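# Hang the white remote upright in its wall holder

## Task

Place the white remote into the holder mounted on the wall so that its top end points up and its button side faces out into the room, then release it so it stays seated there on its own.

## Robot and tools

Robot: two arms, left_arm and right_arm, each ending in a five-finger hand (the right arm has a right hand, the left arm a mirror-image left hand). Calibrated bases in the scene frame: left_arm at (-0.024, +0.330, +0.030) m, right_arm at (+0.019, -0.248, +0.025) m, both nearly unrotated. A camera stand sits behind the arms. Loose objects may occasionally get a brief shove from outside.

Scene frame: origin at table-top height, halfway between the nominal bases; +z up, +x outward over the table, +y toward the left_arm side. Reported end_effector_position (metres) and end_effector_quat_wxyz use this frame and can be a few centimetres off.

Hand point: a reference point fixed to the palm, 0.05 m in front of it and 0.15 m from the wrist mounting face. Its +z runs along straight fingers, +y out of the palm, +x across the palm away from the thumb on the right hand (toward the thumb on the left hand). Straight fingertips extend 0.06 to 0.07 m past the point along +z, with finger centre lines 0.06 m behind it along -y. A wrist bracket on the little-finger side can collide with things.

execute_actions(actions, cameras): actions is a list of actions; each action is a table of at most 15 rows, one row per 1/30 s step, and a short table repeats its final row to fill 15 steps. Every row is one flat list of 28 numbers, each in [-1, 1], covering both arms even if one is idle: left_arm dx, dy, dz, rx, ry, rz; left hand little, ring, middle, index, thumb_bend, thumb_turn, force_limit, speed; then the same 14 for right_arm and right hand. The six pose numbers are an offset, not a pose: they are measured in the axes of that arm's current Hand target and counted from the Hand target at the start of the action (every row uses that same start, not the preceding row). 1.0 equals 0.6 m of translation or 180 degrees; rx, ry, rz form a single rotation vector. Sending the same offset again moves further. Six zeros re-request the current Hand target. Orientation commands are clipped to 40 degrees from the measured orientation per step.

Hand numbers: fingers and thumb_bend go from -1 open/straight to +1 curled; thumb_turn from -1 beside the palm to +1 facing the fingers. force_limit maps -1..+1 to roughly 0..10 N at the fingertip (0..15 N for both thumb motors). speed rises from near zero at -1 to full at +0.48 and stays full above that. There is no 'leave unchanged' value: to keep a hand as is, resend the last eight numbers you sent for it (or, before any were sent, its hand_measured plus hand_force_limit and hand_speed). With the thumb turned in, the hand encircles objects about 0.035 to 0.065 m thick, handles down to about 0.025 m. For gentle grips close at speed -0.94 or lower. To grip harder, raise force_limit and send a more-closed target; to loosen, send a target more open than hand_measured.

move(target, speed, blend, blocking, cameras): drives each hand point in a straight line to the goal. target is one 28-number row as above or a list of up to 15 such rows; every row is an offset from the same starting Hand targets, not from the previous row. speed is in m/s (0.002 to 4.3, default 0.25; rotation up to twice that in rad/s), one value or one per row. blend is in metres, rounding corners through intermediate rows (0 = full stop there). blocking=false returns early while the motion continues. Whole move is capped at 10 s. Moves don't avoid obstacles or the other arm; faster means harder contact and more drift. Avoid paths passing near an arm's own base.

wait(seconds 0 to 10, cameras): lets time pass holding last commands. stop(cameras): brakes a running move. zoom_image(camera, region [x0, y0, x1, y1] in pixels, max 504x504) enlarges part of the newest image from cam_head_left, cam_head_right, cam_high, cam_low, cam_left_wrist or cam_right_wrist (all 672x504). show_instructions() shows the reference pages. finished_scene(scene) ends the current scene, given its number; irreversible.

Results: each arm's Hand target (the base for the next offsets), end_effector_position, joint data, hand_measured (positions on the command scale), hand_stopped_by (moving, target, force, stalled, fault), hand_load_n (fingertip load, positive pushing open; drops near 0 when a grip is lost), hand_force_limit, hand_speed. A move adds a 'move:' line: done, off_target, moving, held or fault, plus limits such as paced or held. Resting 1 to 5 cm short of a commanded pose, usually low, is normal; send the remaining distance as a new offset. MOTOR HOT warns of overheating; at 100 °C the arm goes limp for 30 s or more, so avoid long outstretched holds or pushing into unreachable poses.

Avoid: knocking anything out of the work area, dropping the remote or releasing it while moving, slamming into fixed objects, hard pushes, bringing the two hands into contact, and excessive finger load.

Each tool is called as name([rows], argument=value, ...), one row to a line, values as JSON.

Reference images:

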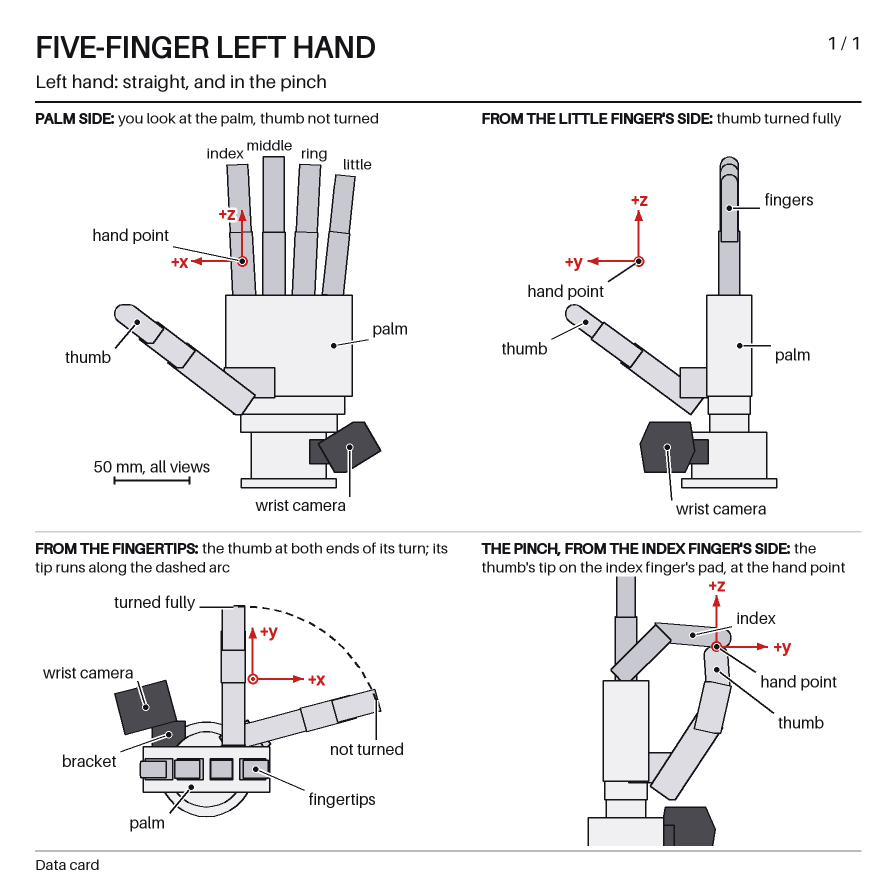

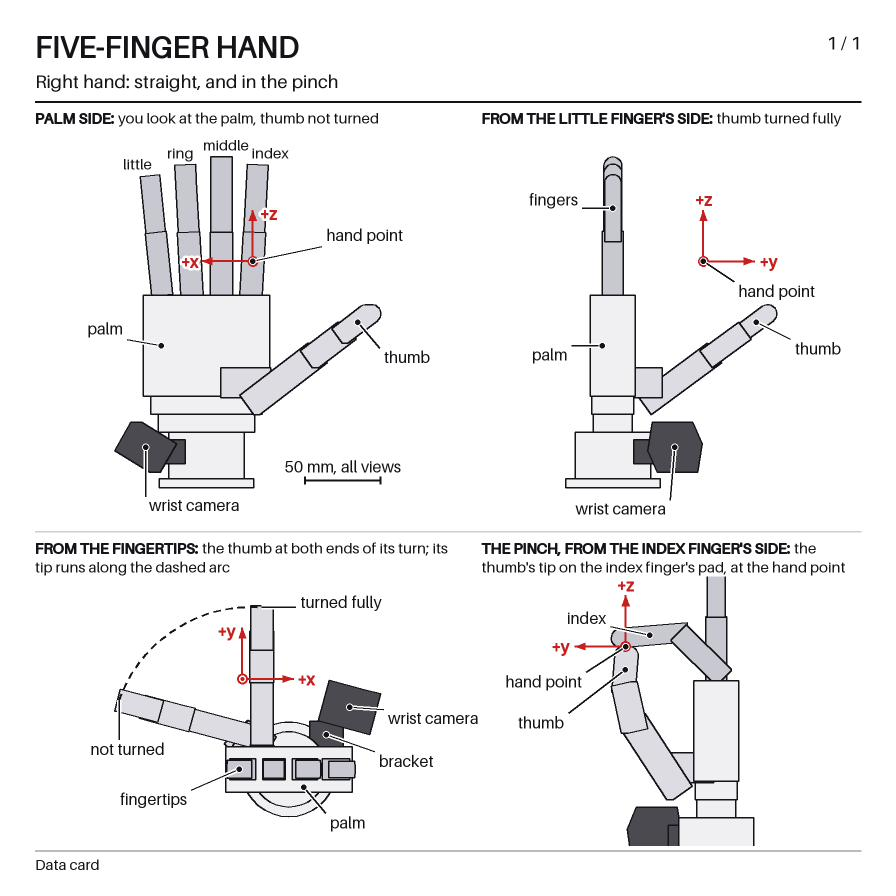

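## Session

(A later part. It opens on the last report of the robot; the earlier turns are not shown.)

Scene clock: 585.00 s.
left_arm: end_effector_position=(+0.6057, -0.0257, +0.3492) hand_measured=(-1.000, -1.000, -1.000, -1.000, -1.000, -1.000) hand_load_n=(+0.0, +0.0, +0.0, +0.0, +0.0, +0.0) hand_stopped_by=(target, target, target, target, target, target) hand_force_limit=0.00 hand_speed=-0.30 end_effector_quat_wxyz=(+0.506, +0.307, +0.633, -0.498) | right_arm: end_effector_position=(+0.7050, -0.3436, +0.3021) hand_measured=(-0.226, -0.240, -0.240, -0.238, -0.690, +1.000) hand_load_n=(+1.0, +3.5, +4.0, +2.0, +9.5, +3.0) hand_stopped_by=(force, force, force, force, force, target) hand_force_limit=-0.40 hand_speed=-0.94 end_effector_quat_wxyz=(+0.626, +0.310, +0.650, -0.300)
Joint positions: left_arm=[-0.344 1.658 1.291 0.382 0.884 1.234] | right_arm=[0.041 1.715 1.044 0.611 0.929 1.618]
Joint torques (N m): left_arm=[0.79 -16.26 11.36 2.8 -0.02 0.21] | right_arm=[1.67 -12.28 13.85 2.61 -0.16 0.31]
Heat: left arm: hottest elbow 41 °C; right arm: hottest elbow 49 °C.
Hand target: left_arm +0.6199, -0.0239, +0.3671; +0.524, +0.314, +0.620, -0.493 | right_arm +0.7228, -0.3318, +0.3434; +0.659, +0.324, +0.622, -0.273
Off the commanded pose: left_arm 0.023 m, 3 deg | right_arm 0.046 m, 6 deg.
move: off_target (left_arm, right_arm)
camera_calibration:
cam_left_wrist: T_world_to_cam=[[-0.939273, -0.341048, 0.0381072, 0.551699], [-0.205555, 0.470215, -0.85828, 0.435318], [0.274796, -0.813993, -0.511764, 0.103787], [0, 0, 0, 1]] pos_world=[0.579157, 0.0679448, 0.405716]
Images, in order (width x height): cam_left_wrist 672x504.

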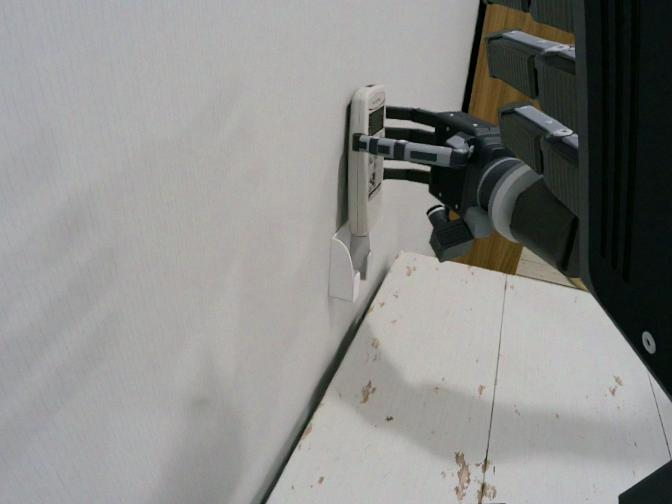

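move(target=[0,0,0,0,0,0,-1,-1,-1,-1,-1,-1,0,-0.3, -0.005,0.0202,0.0002,-0.0054,-0.0053,0.0069,0.0,0.14,0.14,0.1,-0.1,1,-0.4,-0.94], speed=0.05, cameras=["cam_left_wrist","cam_high","cam_head_right","cam_head_left"])

zoom_image(camera="cam_left_wrist", region=[310, 180, 400, 310])

zoom_image(camera="cam_high", region=[205, 30, 265, 130])

Scene clock: 596.70 s.
left_arm: end_effector_position=(+0.6057, -0.0257, +0.3492) hand_measured=(-1.000, -1.000, -1.000, -1.000, -1.000, -1.000) hand_load_n=(+0.0, +0.0, +0.0, +0.0, +0.0, +0.0) hand_stopped_by=(target, target, target, target, target, target) hand_force_limit=0.00 hand_speed=-0.30 end_effector_quat_wxyz=(+0.506, +0.307, +0.633, -0.498) | right_arm: end_effector_position=(+0.7088, -0.3380, +0.3045) hand_measured=(-0.226, -0.240, -0.240, -0.238, -0.690, +1.000) hand_load_n=(+1.0, +3.5, +4.0, +2.0, +9.5, +2.5) hand_stopped_by=(force, force, force, force, force, target) hand_force_limit=-0.40 hand_speed=-0.94 end_effector_quat_wxyz=(+0.635, +0.312, +0.643, -0.294)
Joint positions: left_arm=[-0.344 1.658 1.291 0.382 0.884 1.234] | right_arm=[0.049 1.729 1.052 0.64 0.929 1.618]
Joint torques (N m): left_arm=[0.67 -16.09 11.33 2.77 -0.02 0.2] | right_arm=[1.26 -12.04 14.94 2.67 -0.45 0.28]
Heat: left arm: hottest elbow 42 °C; right arm: hottest elbow 51 °C.
Hand target: left_arm +0.6199, -0.0239, +0.3671; +0.524, +0.314, +0.620, -0.493 | right_arm +0.7319, -0.3240, +0.3474; +0.670, +0.323, +0.615, -0.263
Off the commanded pose: left_arm 0.023 m, 3 deg | right_arm 0.051 m, 6 deg.
move: off_target (left_arm, right_arm)
camera_calibration:
cam_left_wrist: T_world_to_cam=[[-0.939273, -0.341048, 0.0381072, 0.551699], [-0.205555, 0.470215, -0.85828, 0.435318], [0.274796, -0.813993, -0.511764, 0.103787], [0, 0, 0, 1]] pos_world=[0.579157, 0.0679448, 0.405716]
Images, in order (width x height): cam_head_left 672x504, cam_head_right 672x504, cam_high 672x504, cam_left_wrist 672x504.

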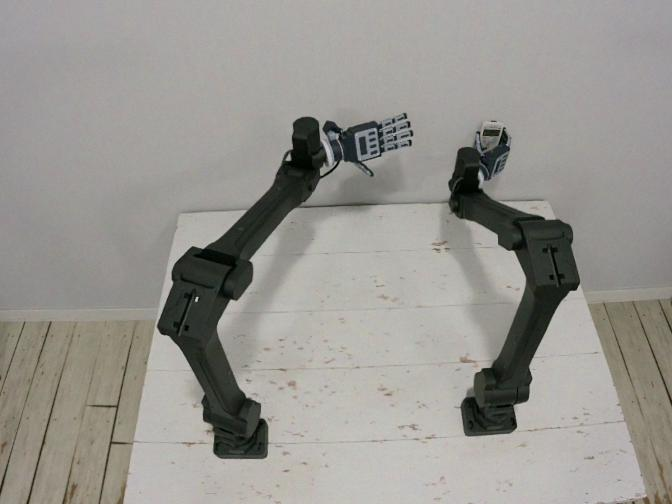

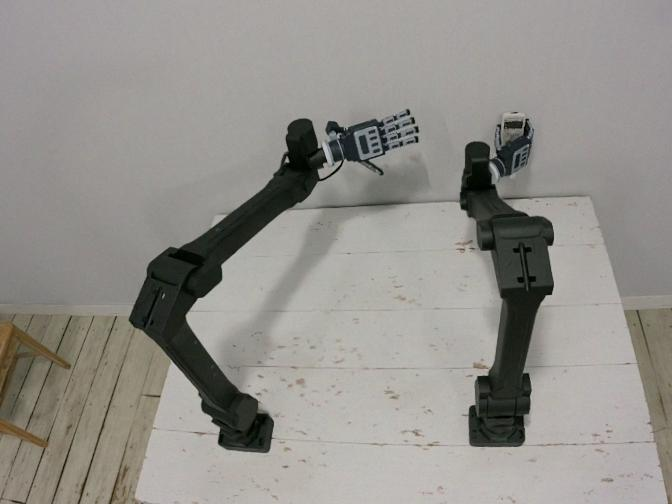

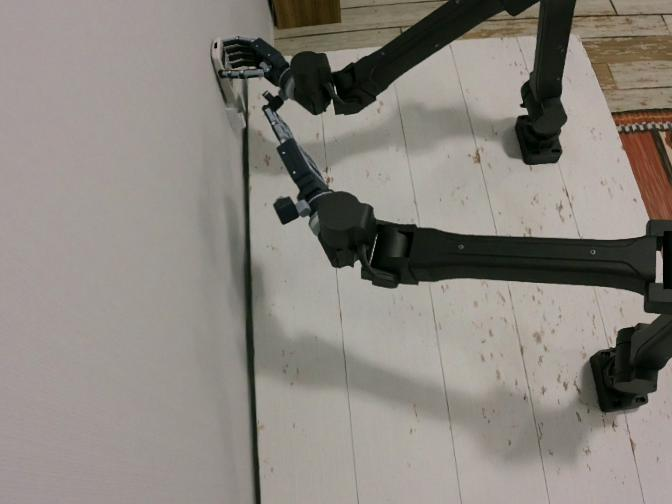

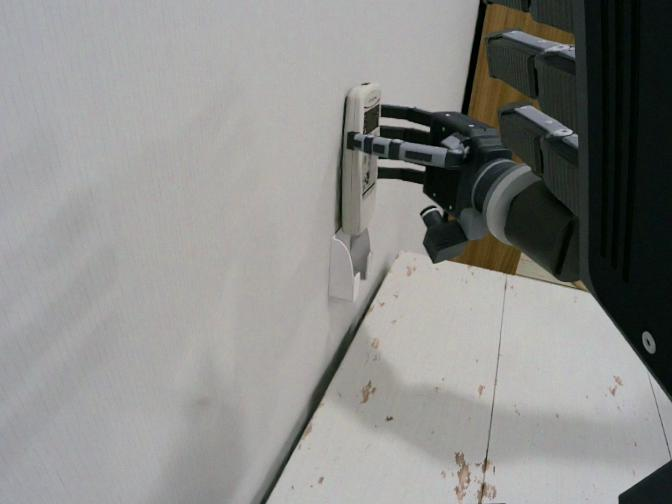

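Scaled by 3.877 from the camera's 672x504 image, which has a finer 960x720 frame.

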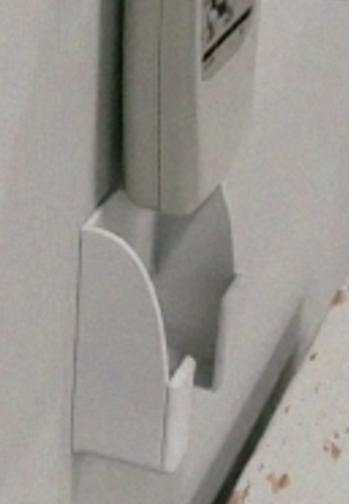

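Scaled by 5.040 from the camera's 672x504 image, which has a finer 960x720 frame.

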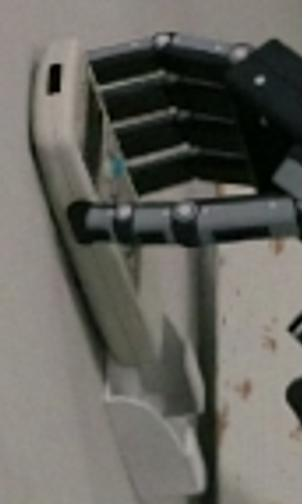

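zoom_image(camera="cam_head_right", region=[475, 90, 555, 170])

zoom_image(camera="cam_head_left", region=[455, 100, 535, 180])

zoom_image(camera="cam_high", region=[215, 80, 255, 120])

Scaled by 6.300 from the camera's 672x504 image, which has a finer 960x720 frame.

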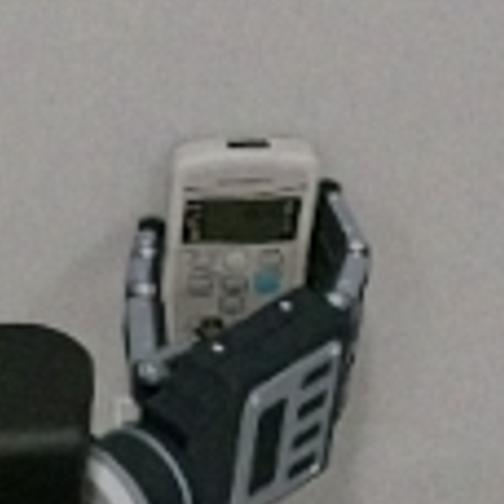

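Scaled by 6.300 from the camera's 672x504 image, which has a finer 960x720 frame.

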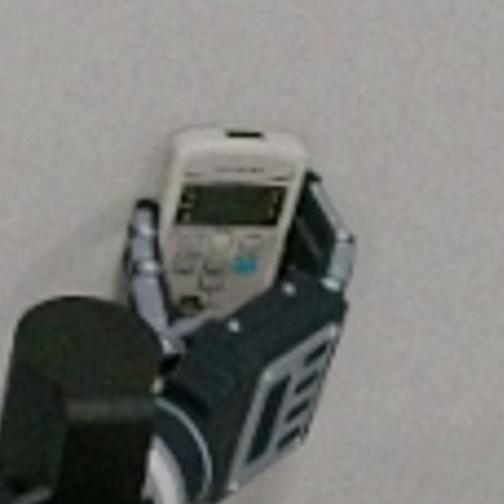

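Scaled by 12.600 from the camera's 672x504 image, which has a finer 960x720 frame.

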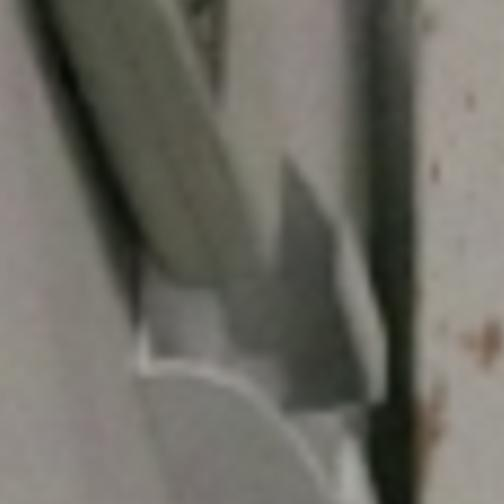

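move(target=[0,0,0,0,0,0,-1,-1,-1,-1,-1,-1,0,-0.3, -0.0022,0.0127,-0.0067,0,0,0,0.0,0.14,0.14,0.1,-0.1,1,-0.4,-0.94], speed=0.05, cameras=["cam_left_wrist","cam_high","cam_head_right","cam_head_left"])

zoom_image(camera="cam_left_wrist", region=[310, 180, 400, 310])

zoom_image(camera="cam_high", region=[215, 80, 255, 120])

zoom_image(camera="cam_head_left", region=[455, 100, 535, 180])

Scene clock: 648.47 s.
left_arm: end_effector_position=(+0.6057, -0.0257, +0.3492) hand_measured=(-1.000, -1.000, -1.000, -1.000, -1.000, -1.000) hand_load_n=(+0.0, +0.0, +0.0, +0.0, +0.0, +0.0) hand_stopped_by=(target, target, target, target, target, target) hand_force_limit=0.00 hand_speed=-0.30 end_effector_quat_wxyz=(+0.506, +0.307, +0.633, -0.498) | right_arm: end_effector_position=(+0.7086, -0.3374, +0.3046) hand_measured=(-0.226, -0.240, -0.240, -0.238, -0.690, +1.000) hand_load_n=(+1.5, +4.0, +4.5, +2.0, +9.0, +2.5) hand_stopped_by=(force, force, force, force, force, target) hand_force_limit=-0.40 hand_speed=-0.94 end_effector_quat_wxyz=(+0.633, +0.316, +0.641, -0.298)
Joint positions: left_arm=[-0.344 1.658 1.291 0.382 0.884 1.234] | right_arm=[0.054 1.733 1.056 0.641 0.948 1.618]
Joint torques (N m): left_arm=[1.03 -16.03 11.33 2.81 -0.02 0.19] | right_arm=[2.78 -12.04 15.3 2.29 -0.58 0.2]
Heat: left arm: hottest elbow 42 °C; right arm: hottest elbow 54 °C.
Hand target: left_arm +0.6199, -0.0239, +0.3671; +0.524, +0.314, +0.620, -0.493 | right_arm +0.7348, -0.3162, +0.3495; +0.670, +0.323, +0.615, -0.263
Off the commanded pose: left_arm 0.023 m, 3 deg | right_arm 0.056 m, 7 deg.
move: off_target (left_arm, right_arm)
camera_calibration:
cam_left_wrist: T_world_to_cam=[[-0.939273, -0.341048, 0.0381072, 0.551699], [-0.205555, 0.470215, -0.85828, 0.435318], [0.274796, -0.813993, -0.511764, 0.103787], [0, 0, 0, 1]] pos_world=[0.579157, 0.0679448, 0.405716]
Images, in order (width x height): cam_head_left 672x504, cam_head_right 672x504, cam_high 672x504, cam_left_wrist 672x504.

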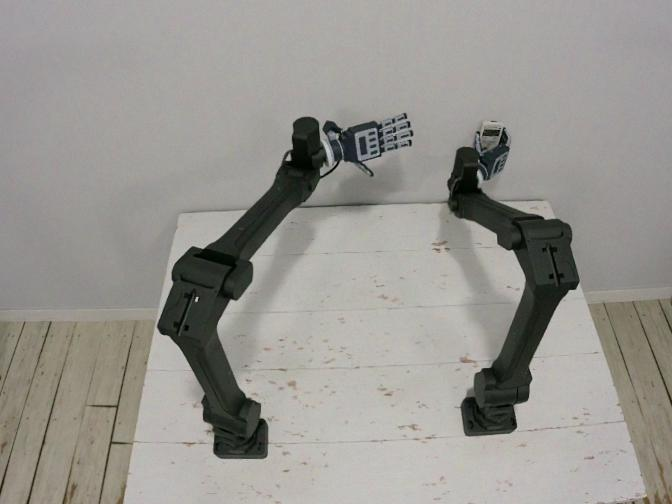

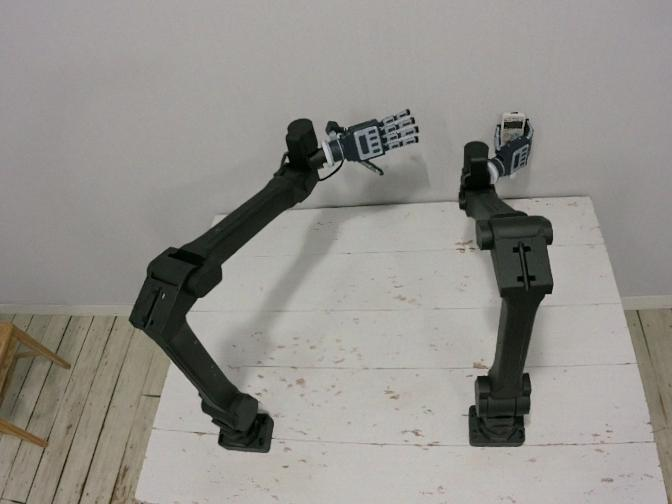

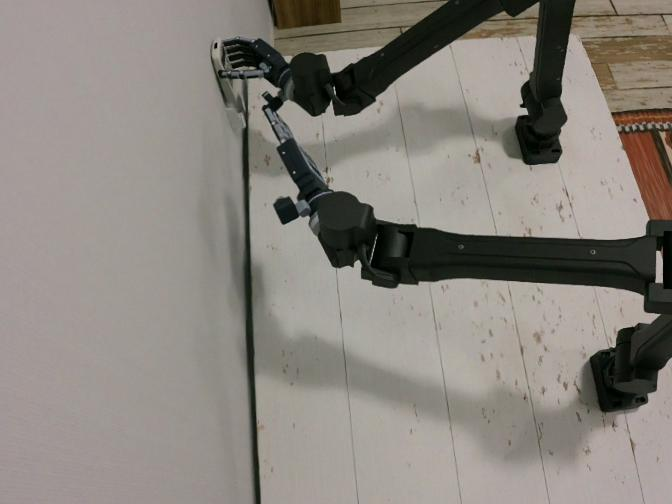

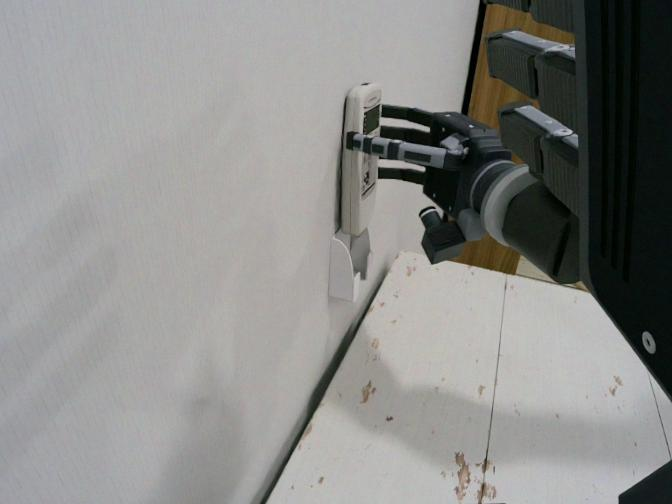

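Scaled by 3.877 from the camera's 672x504 image, which has a finer 960x720 frame.

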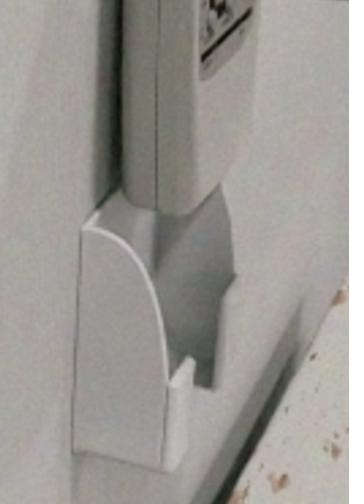

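Scaled by 12.600 from the camera's 672x504 image, which has a finer 960x720 frame.

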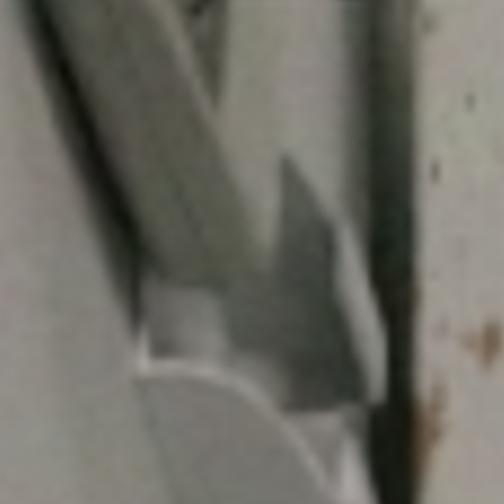

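Scaled by 6.300 from the camera's 672x504 image, which has a finer 960x720 frame.

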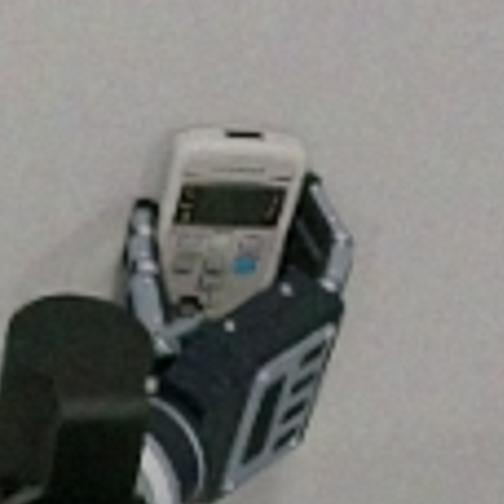

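move(target=[0,0,0,0,0,0,-1,-1,-1,-1,-1,-1,0,-0.3, -0.0021,-0.015,-0.0131,0,0,0,0.0,0.14,0.14,0.1,-0.1,1,-0.4,-0.94], speed=0.05, cameras=["cam_left_wrist","cam_high","cam_head_right","cam_head_left","cam_low"])

zoom_image(camera="cam_left_wrist", region=[310, 180, 400, 310])

zoom_image(camera="cam_high", region=[215, 80, 255, 120])

zoom_image(camera="cam_low", region=[290, 140, 350, 220])

Scene clock: 698.63 s.
left_arm: end_effector_position=(+0.6057, -0.0257, +0.3492) hand_measured=(-1.000, -1.000, -1.000, -1.000, -1.000, -1.000) hand_load_n=(+0.0, +0.0, +0.0, -0.5, +0.0, +0.0) hand_stopped_by=(target, target, target, target, target, target) hand_force_limit=0.00 hand_speed=-0.30 end_effector_quat_wxyz=(+0.506, +0.307, +0.633, -0.498) | right_arm: end_effector_position=(+0.7086, -0.3374, +0.3046) hand_measured=(-0.226, -0.240, -0.240, -0.238, -0.690, +1.000) hand_load_n=(+1.5, +4.0, +4.0, +2.0, +9.5, +2.0) hand_stopped_by=(force, force, force, force, force, target) hand_force_limit=-0.40 hand_speed=-0.94 end_effector_quat_wxyz=(+0.633, +0.316, +0.641, -0.298)
Joint positions: left_arm=[-0.344 1.658 1.291 0.382 0.884 1.234] | right_arm=[0.054 1.733 1.056 0.641 0.948 1.618]
Joint torques (N m): left_arm=[0.79 -16.15 11.32 2.78 -0.02 0.2] | right_arm=[2.49 -13.68 12.86 2.69 -0.62 0.24]
Heat: left arm: hottest elbow 42 °C; right arm: hottest elbow 60 °C.
Hand target: left_arm +0.6199, -0.0239, +0.3671; +0.524, +0.314, +0.620, -0.493 | right_arm +0.7228, -0.3162, +0.3495; +0.670, +0.323, +0.615, -0.263
Off the commanded pose: left_arm 0.023 m, 3 deg | right_arm 0.052 m, 7 deg.
move: off_target (left_arm, right_arm)
camera_calibration:
cam_left_wrist: T_world_to_cam=[[-0.939273, -0.341048, 0.0381072, 0.551699], [-0.205555, 0.470215, -0.85828, 0.435318], [0.274796, -0.813993, -0.511764, 0.103787], [0, 0, 0, 1]] pos_world=[0.579157, 0.0679448, 0.405716]
Images, in order (width x height): cam_head_left 672x504, cam_head_right 672x504, cam_high 672x504, cam_low 672x504, cam_left_wrist 672x504.

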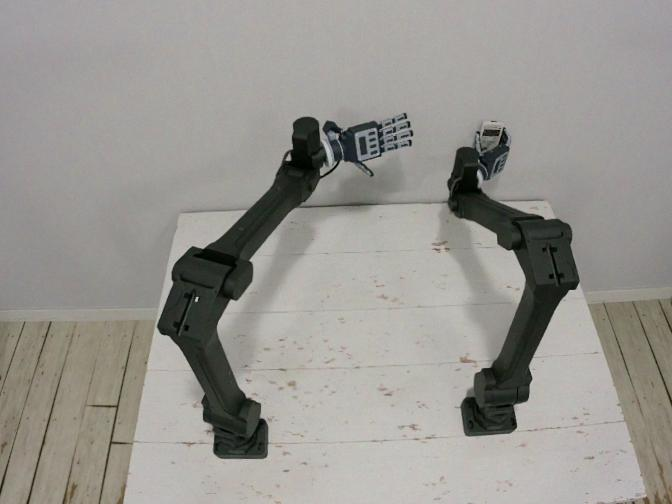

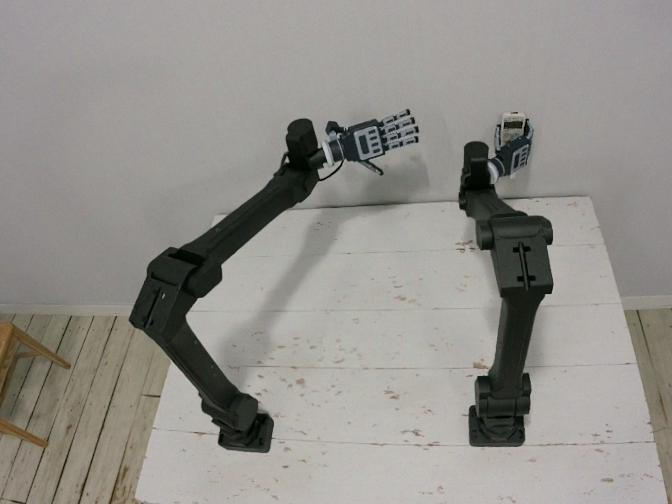

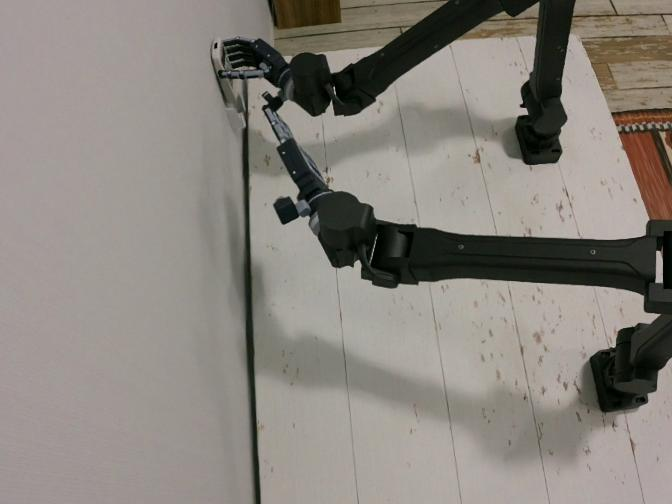

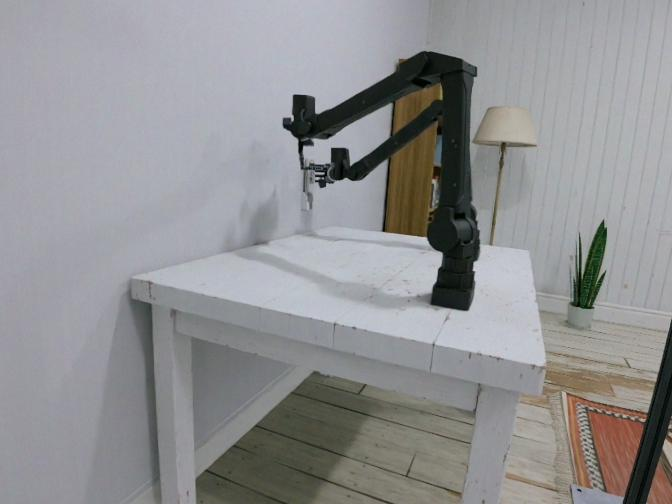

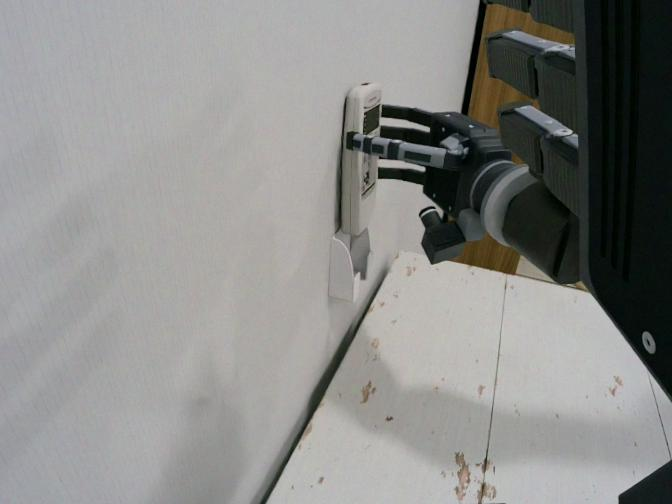

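Scaled by 3.877 from the camera's 672x504 image, which has a finer 960x720 frame.

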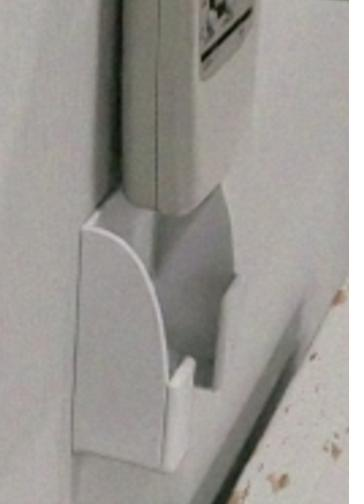

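Scaled by 12.600 from the camera's 672x504 image, which has a finer 960x720 frame.

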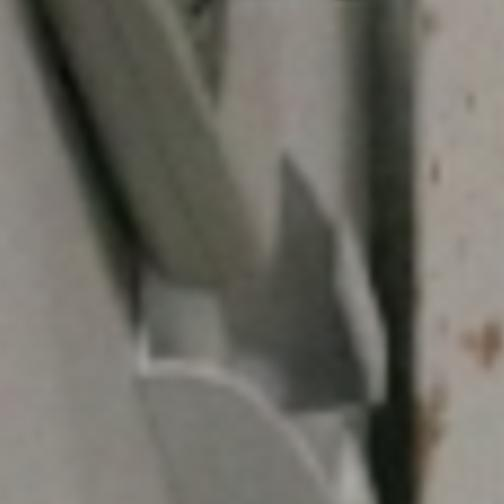

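Scaled by 6.300 from the camera's 672x504 image, which has a finer 960x720 frame.

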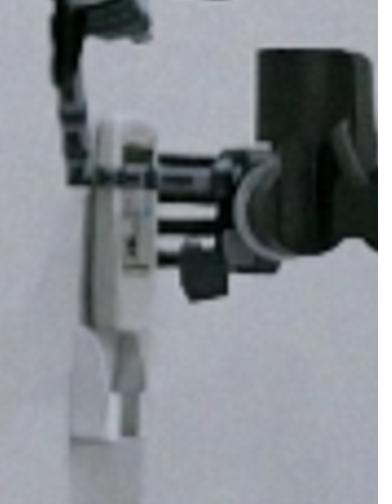

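move(target=[0,0,0,0,0,0,-1,-1,-1,-1,-1,-1,0,-0.3, -0.0028,-0.0182,-0.0247,0,0,0,0.0,0.14,0.14,0.1,-0.1,1,-0.4,-0.94], speed=0.05, cameras=["cam_left_wrist","cam_high"])

zoom_image(camera="cam_left_wrist", region=[310, 180, 400, 310])

zoom_image(camera="cam_high", region=[205, 30, 265, 130])

Scene clock: 708.67 s.
left_arm: end_effector_position=(+0.6057, -0.0257, +0.3492) hand_measured=(-1.000, -1.000, -1.000, -1.000, -1.000, -1.000) hand_load_n=(+0.0, +0.0, +0.0, +0.0, +0.0, +0.0) hand_stopped_by=(target, target, target, target, target, target) hand_force_limit=0.00 hand_speed=-0.30 end_effector_quat_wxyz=(+0.506, +0.307, +0.633, -0.498) | right_arm: end_effector_position=(+0.7073, -0.3241, +0.3173) hand_measured=(-0.226, -0.240, -0.240, -0.238, -0.690, +1.000) hand_load_n=(+1.0, +4.0, +4.0, +2.0, +9.5, +2.5) hand_stopped_by=(force, force, force, force, force, target) hand_force_limit=-0.40 hand_speed=-0.94 end_effector_quat_wxyz=(+0.645, +0.315, +0.635, -0.287)
Joint positions: left_arm=[-0.344 1.658 1.291 0.382 0.884 1.234] | right_arm=[0.074 1.718 1.056 0.655 0.949 1.618]
Joint torques (N m): left_arm=[0.79 -16.21 11.29 2.76 -0.02 0.19] | right_arm=[1.38 -14.74 9.06 2.8 -0.3 0.25]
Heat: left arm: hottest elbow 42 °C; right arm: hottest elbow 59 °C.
Hand target: left_arm +0.6199, -0.0239, +0.3671; +0.524, +0.314, +0.620, -0.493 | right_arm +0.7047, -0.3123, +0.3491; +0.670, +0.323, +0.615, -0.263
Off the commanded pose: left_arm 0.023 m, 3 deg | right_arm 0.034 m, 5 deg.
move: off_target (left_arm, right_arm)
camera_calibration:
cam_left_wrist: T_world_to_cam=[[-0.939273, -0.341048, 0.0381072, 0.551699], [-0.205555, 0.470215, -0.85828, 0.435318], [0.274796, -0.813993, -0.511764, 0.103787], [0, 0, 0, 1]] pos_world=[0.579157, 0.0679448, 0.405716]
Images, in order (width x height): cam_high 672x504, cam_left_wrist 672x504.

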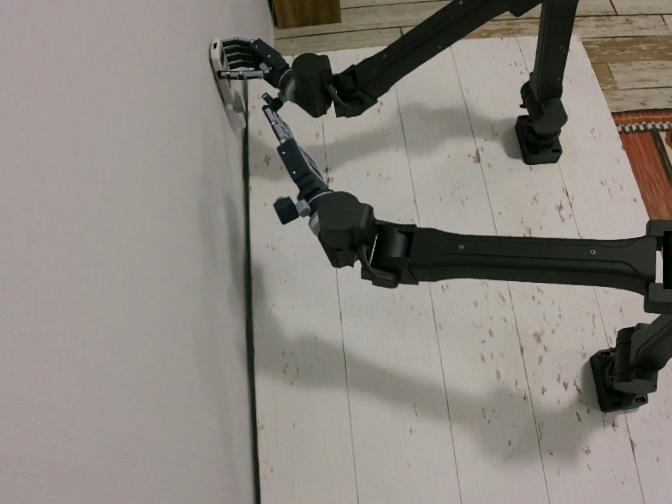

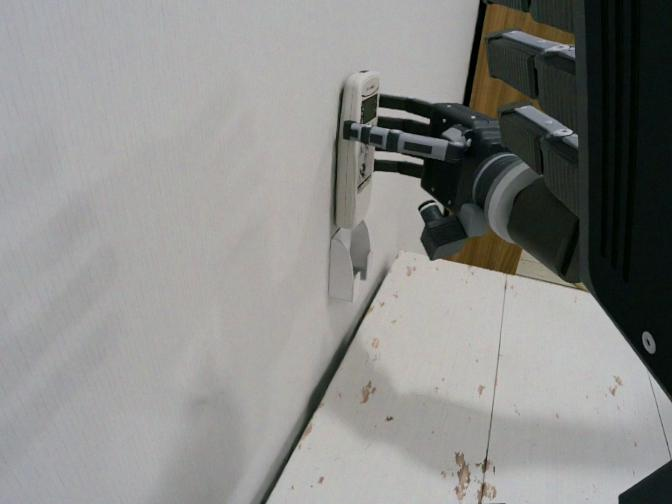

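Scaled by 3.877 from the camera's 672x504 image, which has a finer 960x720 frame.

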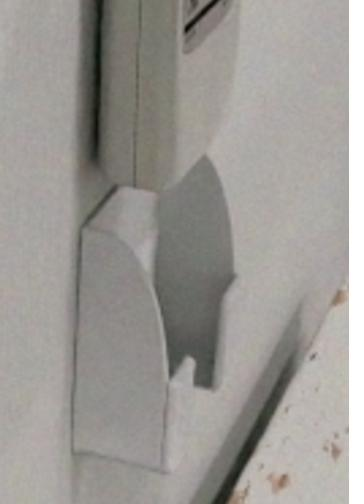

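Scaled by 5.040 from the camera's 672x504 image, which has a finer 960x720 frame.

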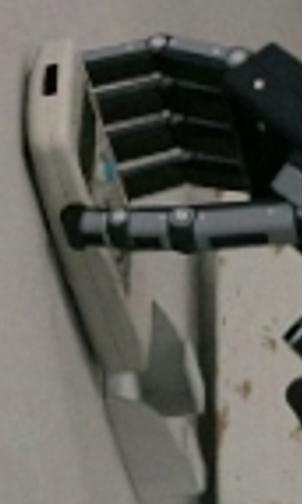

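move(target=[0,0,0,0,0,0,-1,-1,-1,-1,-1,-1,0,-0.3, 0.0237,-0.0020,0.0095,0.0006,0.0091,-0.0105,0.0,0.14,0.14,0.1,-0.1,1,-0.4,-0.94], speed=0.05, cameras=["cam_left_wrist","cam_high"])

zoom_image(camera="cam_left_wrist", region=[310, 180, 400, 310])

zoom_image(camera="cam_high", region=[205, 30, 265, 130])

Scene clock: 729.37 s.
left_arm: end_effector_position=(+0.6057, -0.0257, +0.3492) hand_measured=(-1.000, -1.000, -1.000, -1.000, -1.000, -1.000) hand_load_n=(+0.0, +0.0, +0.0, +0.0, +0.0, +0.0) hand_stopped_by=(target, target, target, target, target, target) hand_force_limit=0.00 hand_speed=-0.30 end_effector_quat_wxyz=(+0.506, +0.307, +0.633, -0.498) | right_arm: end_effector_position=(+0.7075, -0.3238, +0.3163) hand_measured=(-0.226, -0.240, -0.240, -0.238, -0.690, +1.000) hand_load_n=(+1.0, +3.5, +4.0, +2.5, +9.0, +3.0) hand_stopped_by=(force, force, force, force, force, target) hand_force_limit=-0.40 hand_speed=-0.94 end_effector_quat_wxyz=(+0.643, +0.314, +0.637, -0.286)
Joint positions: left_arm=[-0.344 1.658 1.291 0.382 0.884 1.234] | right_arm=[0.074 1.717 1.056 0.646 0.947 1.623]
Joint torques (N m): left_arm=[0.85 -15.97 11.34 2.78 -0.02 0.19] | right_arm=[1.32 -13.98 9.39 1.36 -0.48 0.26]
Heat: left arm: hottest elbow 42 °C; right arm: hottest elbow 54 °C.
Hand target: left_arm +0.6199, -0.0239, +0.3671; +0.524, +0.314, +0.620, -0.493 | right_arm +0.7090, -0.3168, +0.3352; +0.656, +0.317, +0.630, -0.270
Off the commanded pose: left_arm 0.023 m, 3 deg | right_arm 0.020 m, 3 deg.
move: off_target (left_arm, right_arm)
camera_calibration:
cam_left_wrist: T_world_to_cam=[[-0.939273, -0.341048, 0.0381072, 0.551699], [-0.205555, 0.470215, -0.85828, 0.435318], [0.274796, -0.813993, -0.511764, 0.103787], [0, 0, 0, 1]] pos_world=[0.579157, 0.0679448, 0.405716]
Images, in order (width x height): cam_high 672x504, cam_left_wrist 672x504.

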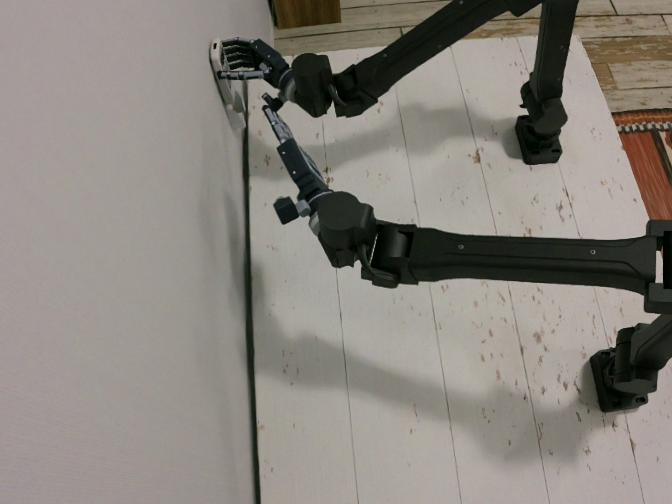

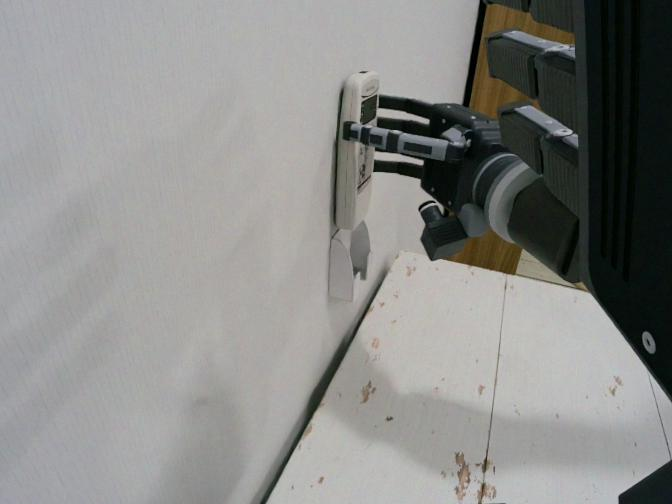

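Scaled by 3.877 from the camera's 672x504 image, which has a finer 960x720 frame.

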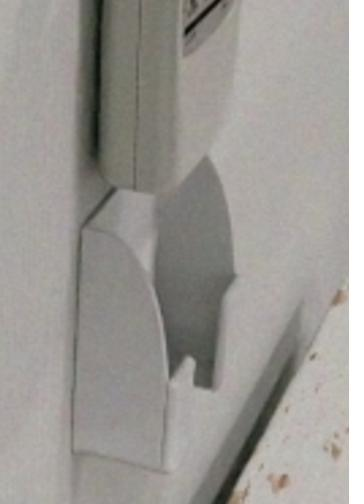

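Scaled by 5.040 from the camera's 672x504 image, which has a finer 960x720 frame.

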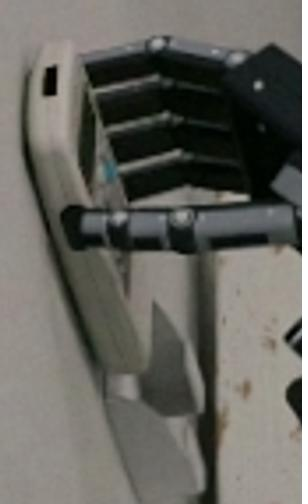

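move(target=[0,0,0,0,0,0,-1,-1,-1,-1,-1,-1,0,-0.3, 0.0232,-0.0048,0.006,0.0004,0.0054,-0.0063,0.0,0.14,0.14,0.1,-0.1,1,-0.4,-0.94], speed=0.05, cameras=["cam_left_wrist","cam_high"])

zoom_image(camera="cam_left_wrist", region=[310, 180, 400, 310])

zoom_image(camera="cam_high", region=[205, 30, 265, 130])

Scene clock: 741.17 s.
left_arm: end_effector_position=(+0.6057, -0.0257, +0.3492) hand_measured=(-1.000, -1.000, -1.000, -1.000, -1.000, -1.000) hand_load_n=(+0.0, +0.0, +0.0, +0.0, +0.0, +0.0) hand_stopped_by=(target, target, target, target, target, target) hand_force_limit=0.00 hand_speed=-0.30 end_effector_quat_wxyz=(+0.506, +0.307, +0.633, -0.498) | right_arm: end_effector_position=(+0.7077, -0.3236, +0.3155) hand_measured=(-0.226, -0.240, -0.240, -0.238, -0.690, +1.000) hand_load_n=(+0.5, +3.5, +4.0, +2.5, +9.0, +3.5) hand_stopped_by=(force, force, force, force, force, target) hand_force_limit=-0.40 hand_speed=-0.94 end_effector_quat_wxyz=(+0.643, +0.315, +0.638, -0.284)
Joint positions: left_arm=[-0.344 1.658 1.291 0.382 0.884 1.234] | right_arm=[0.074 1.717 1.056 0.641 0.945 1.631]
Joint torques (N m): left_arm=[0.85 -16.15 11.4 2.82 -0.01 0.2] | right_arm=[0.26 -12.92 8.76 1.2 -0.7 0.18]
Heat: left arm: hottest elbow 43 °C; right arm: hottest elbow 52 °C.
Hand target: left_arm +0.6199, -0.0239, +0.3671; +0.524, +0.314, +0.620, -0.493 | right_arm +0.7101, -0.3207, +0.3212; +0.648, +0.313, +0.638, -0.274
Off the commanded pose: left_arm 0.023 m, 3 deg | right_arm 0.007 m, 1 deg.
move: off_target (left_arm)
camera_calibration:
cam_left_wrist: T_world_to_cam=[[-0.939273, -0.341048, 0.0381072, 0.551699], [-0.205555, 0.470215, -0.85828, 0.435318], [0.274796, -0.813993, -0.511764, 0.103787], [0, 0, 0, 1]] pos_world=[0.579157, 0.0679448, 0.405716]
Images, in order (width x height): cam_high 672x504, cam_left_wrist 672x504.

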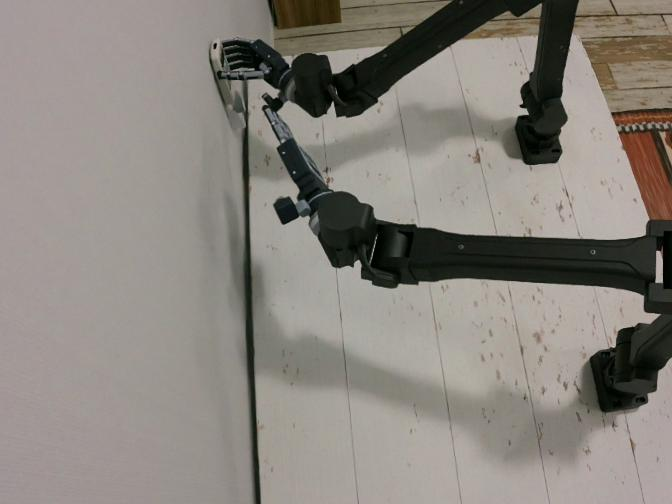

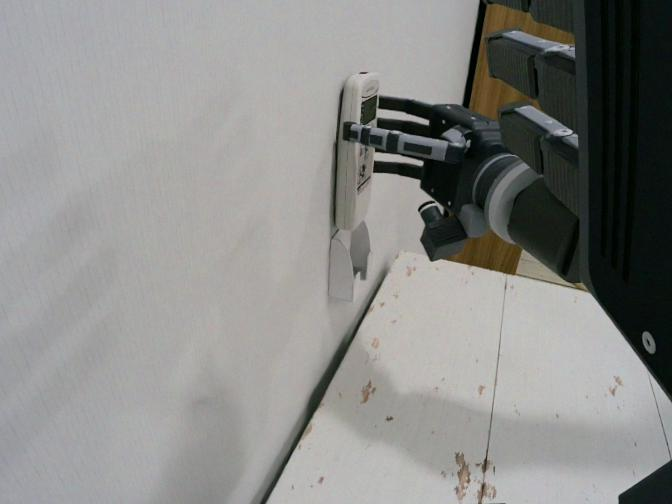

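Scaled by 3.877 from the camera's 672x504 image, which has a finer 960x720 frame.

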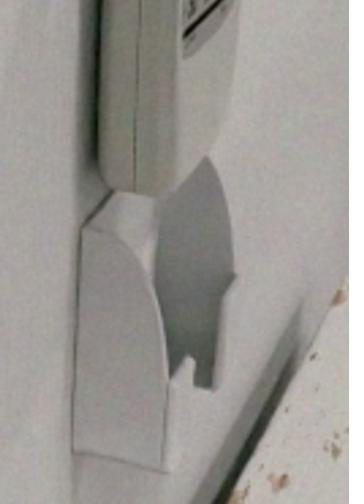

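Scaled by 5.040 from the camera's 672x504 image, which has a finer 960x720 frame.

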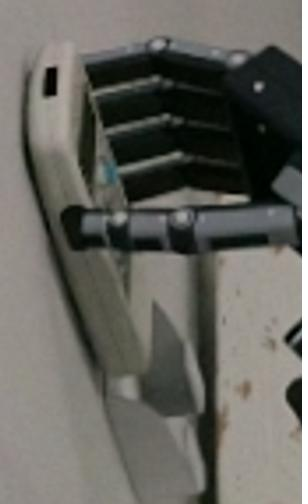

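move(target=[0,0,0,0,0,0,-1,-1,-1,-1,-1,-1,0,-0.3, 0.033,-0.0048,0.0065,0.0004,0.0054,-0.0063,0.0,0.14,0.14,0.1,-0.1,1,-0.4,-0.94], speed=0.05, cameras=["cam_left_wrist","cam_high"])

zoom_image(camera="cam_left_wrist", region=[310, 180, 400, 310])

zoom_image(camera="cam_high", region=[205, 30, 265, 130])

Scene clock: 749.17 s.
left_arm: end_effector_position=(+0.6057, -0.0257, +0.3492) hand_measured=(-1.000, -1.000, -1.000, -1.000, -1.000, -1.000) hand_load_n=(+0.0, +0.0, +0.0, +0.0, +0.5, +0.0) hand_stopped_by=(target, target, target, target, target, target) hand_force_limit=0.00 hand_speed=-0.30 end_effector_quat_wxyz=(+0.506, +0.307, +0.633, -0.498) | right_arm: end_effector_position=(+0.7081, -0.3214, +0.3082) hand_measured=(-0.226, -0.240, -0.240, -0.238, -0.690, +1.000) hand_load_n=(+1.0, +3.5, +4.0, +2.0, +9.5, +3.0) hand_stopped_by=(force, force, force, force, force, target) hand_force_limit=-0.40 hand_speed=-0.94 end_effector_quat_wxyz=(+0.641, +0.310, +0.644, -0.281)
Joint positions: left_arm=[-0.344 1.658 1.291 0.382 0.884 1.234] | right_arm=[0.074 1.721 1.047 0.64 0.931 1.634]
Joint torques (N m): left_arm=[1.14 -16.09 11.33 2.78 -0.02 0.2] | right_arm=[-0.44 -11.81 8.38 1.52 -0.41 0.23]
Heat: left arm: hottest elbow 43 °C; right arm: hottest elbow 51 °C.
Hand target: left_arm +0.6199, -0.0239, +0.3671; +0.524, +0.314, +0.620, -0.493 | right_arm +0.7112, -0.3247, +0.3013; +0.639, +0.310, +0.646, -0.278
Off the commanded pose: left_arm 0.023 m, 3 deg | right_arm 0.008 m, 0 deg.
move: off_target (left_arm)
camera_calibration:
cam_left_wrist: T_world_to_cam=[[-0.939273, -0.341048, 0.0381072, 0.551699], [-0.205555, 0.470215, -0.85828, 0.435318], [0.274796, -0.813993, -0.511764, 0.103787], [0, 0, 0, 1]] pos_world=[0.579157, 0.0679448, 0.405716]
Images, in order (width x height): cam_high 672x504, cam_left_wrist 672x504.

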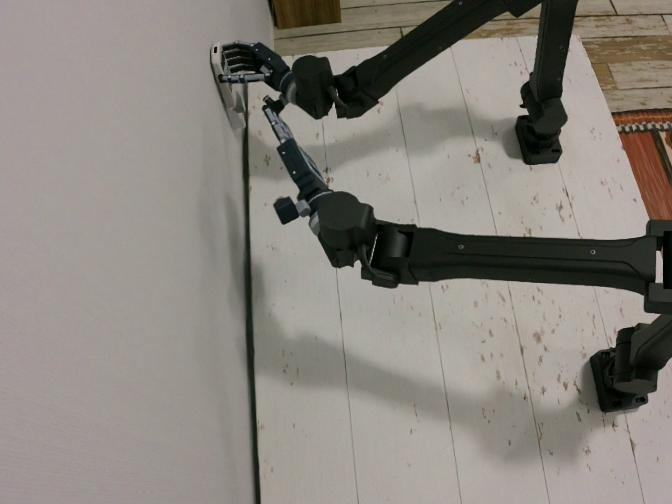

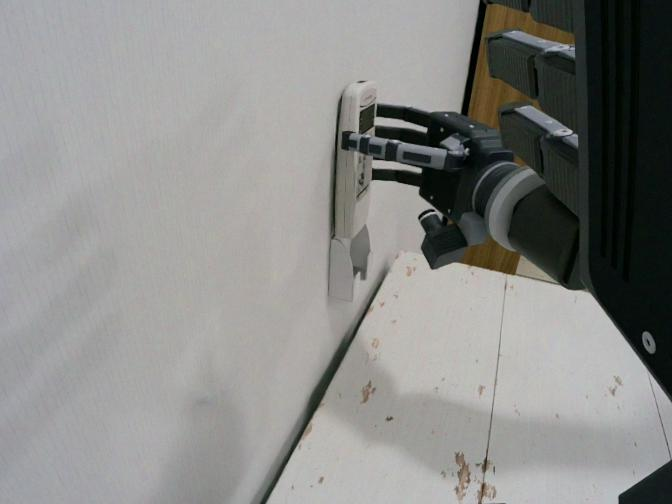

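Scaled by 3.877 from the camera's 672x504 image, which has a finer 960x720 frame.

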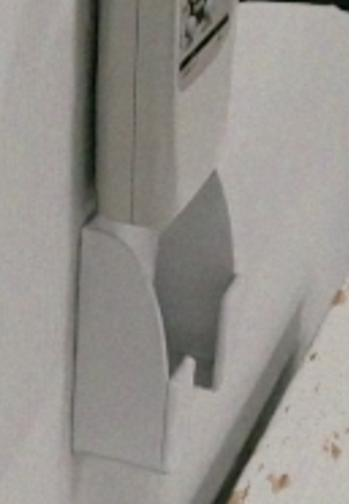

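Scaled by 5.040 from the camera's 672x504 image, which has a finer 960x720 frame.

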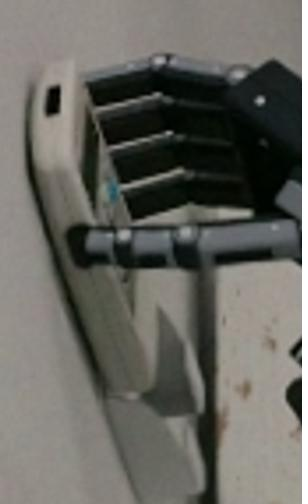

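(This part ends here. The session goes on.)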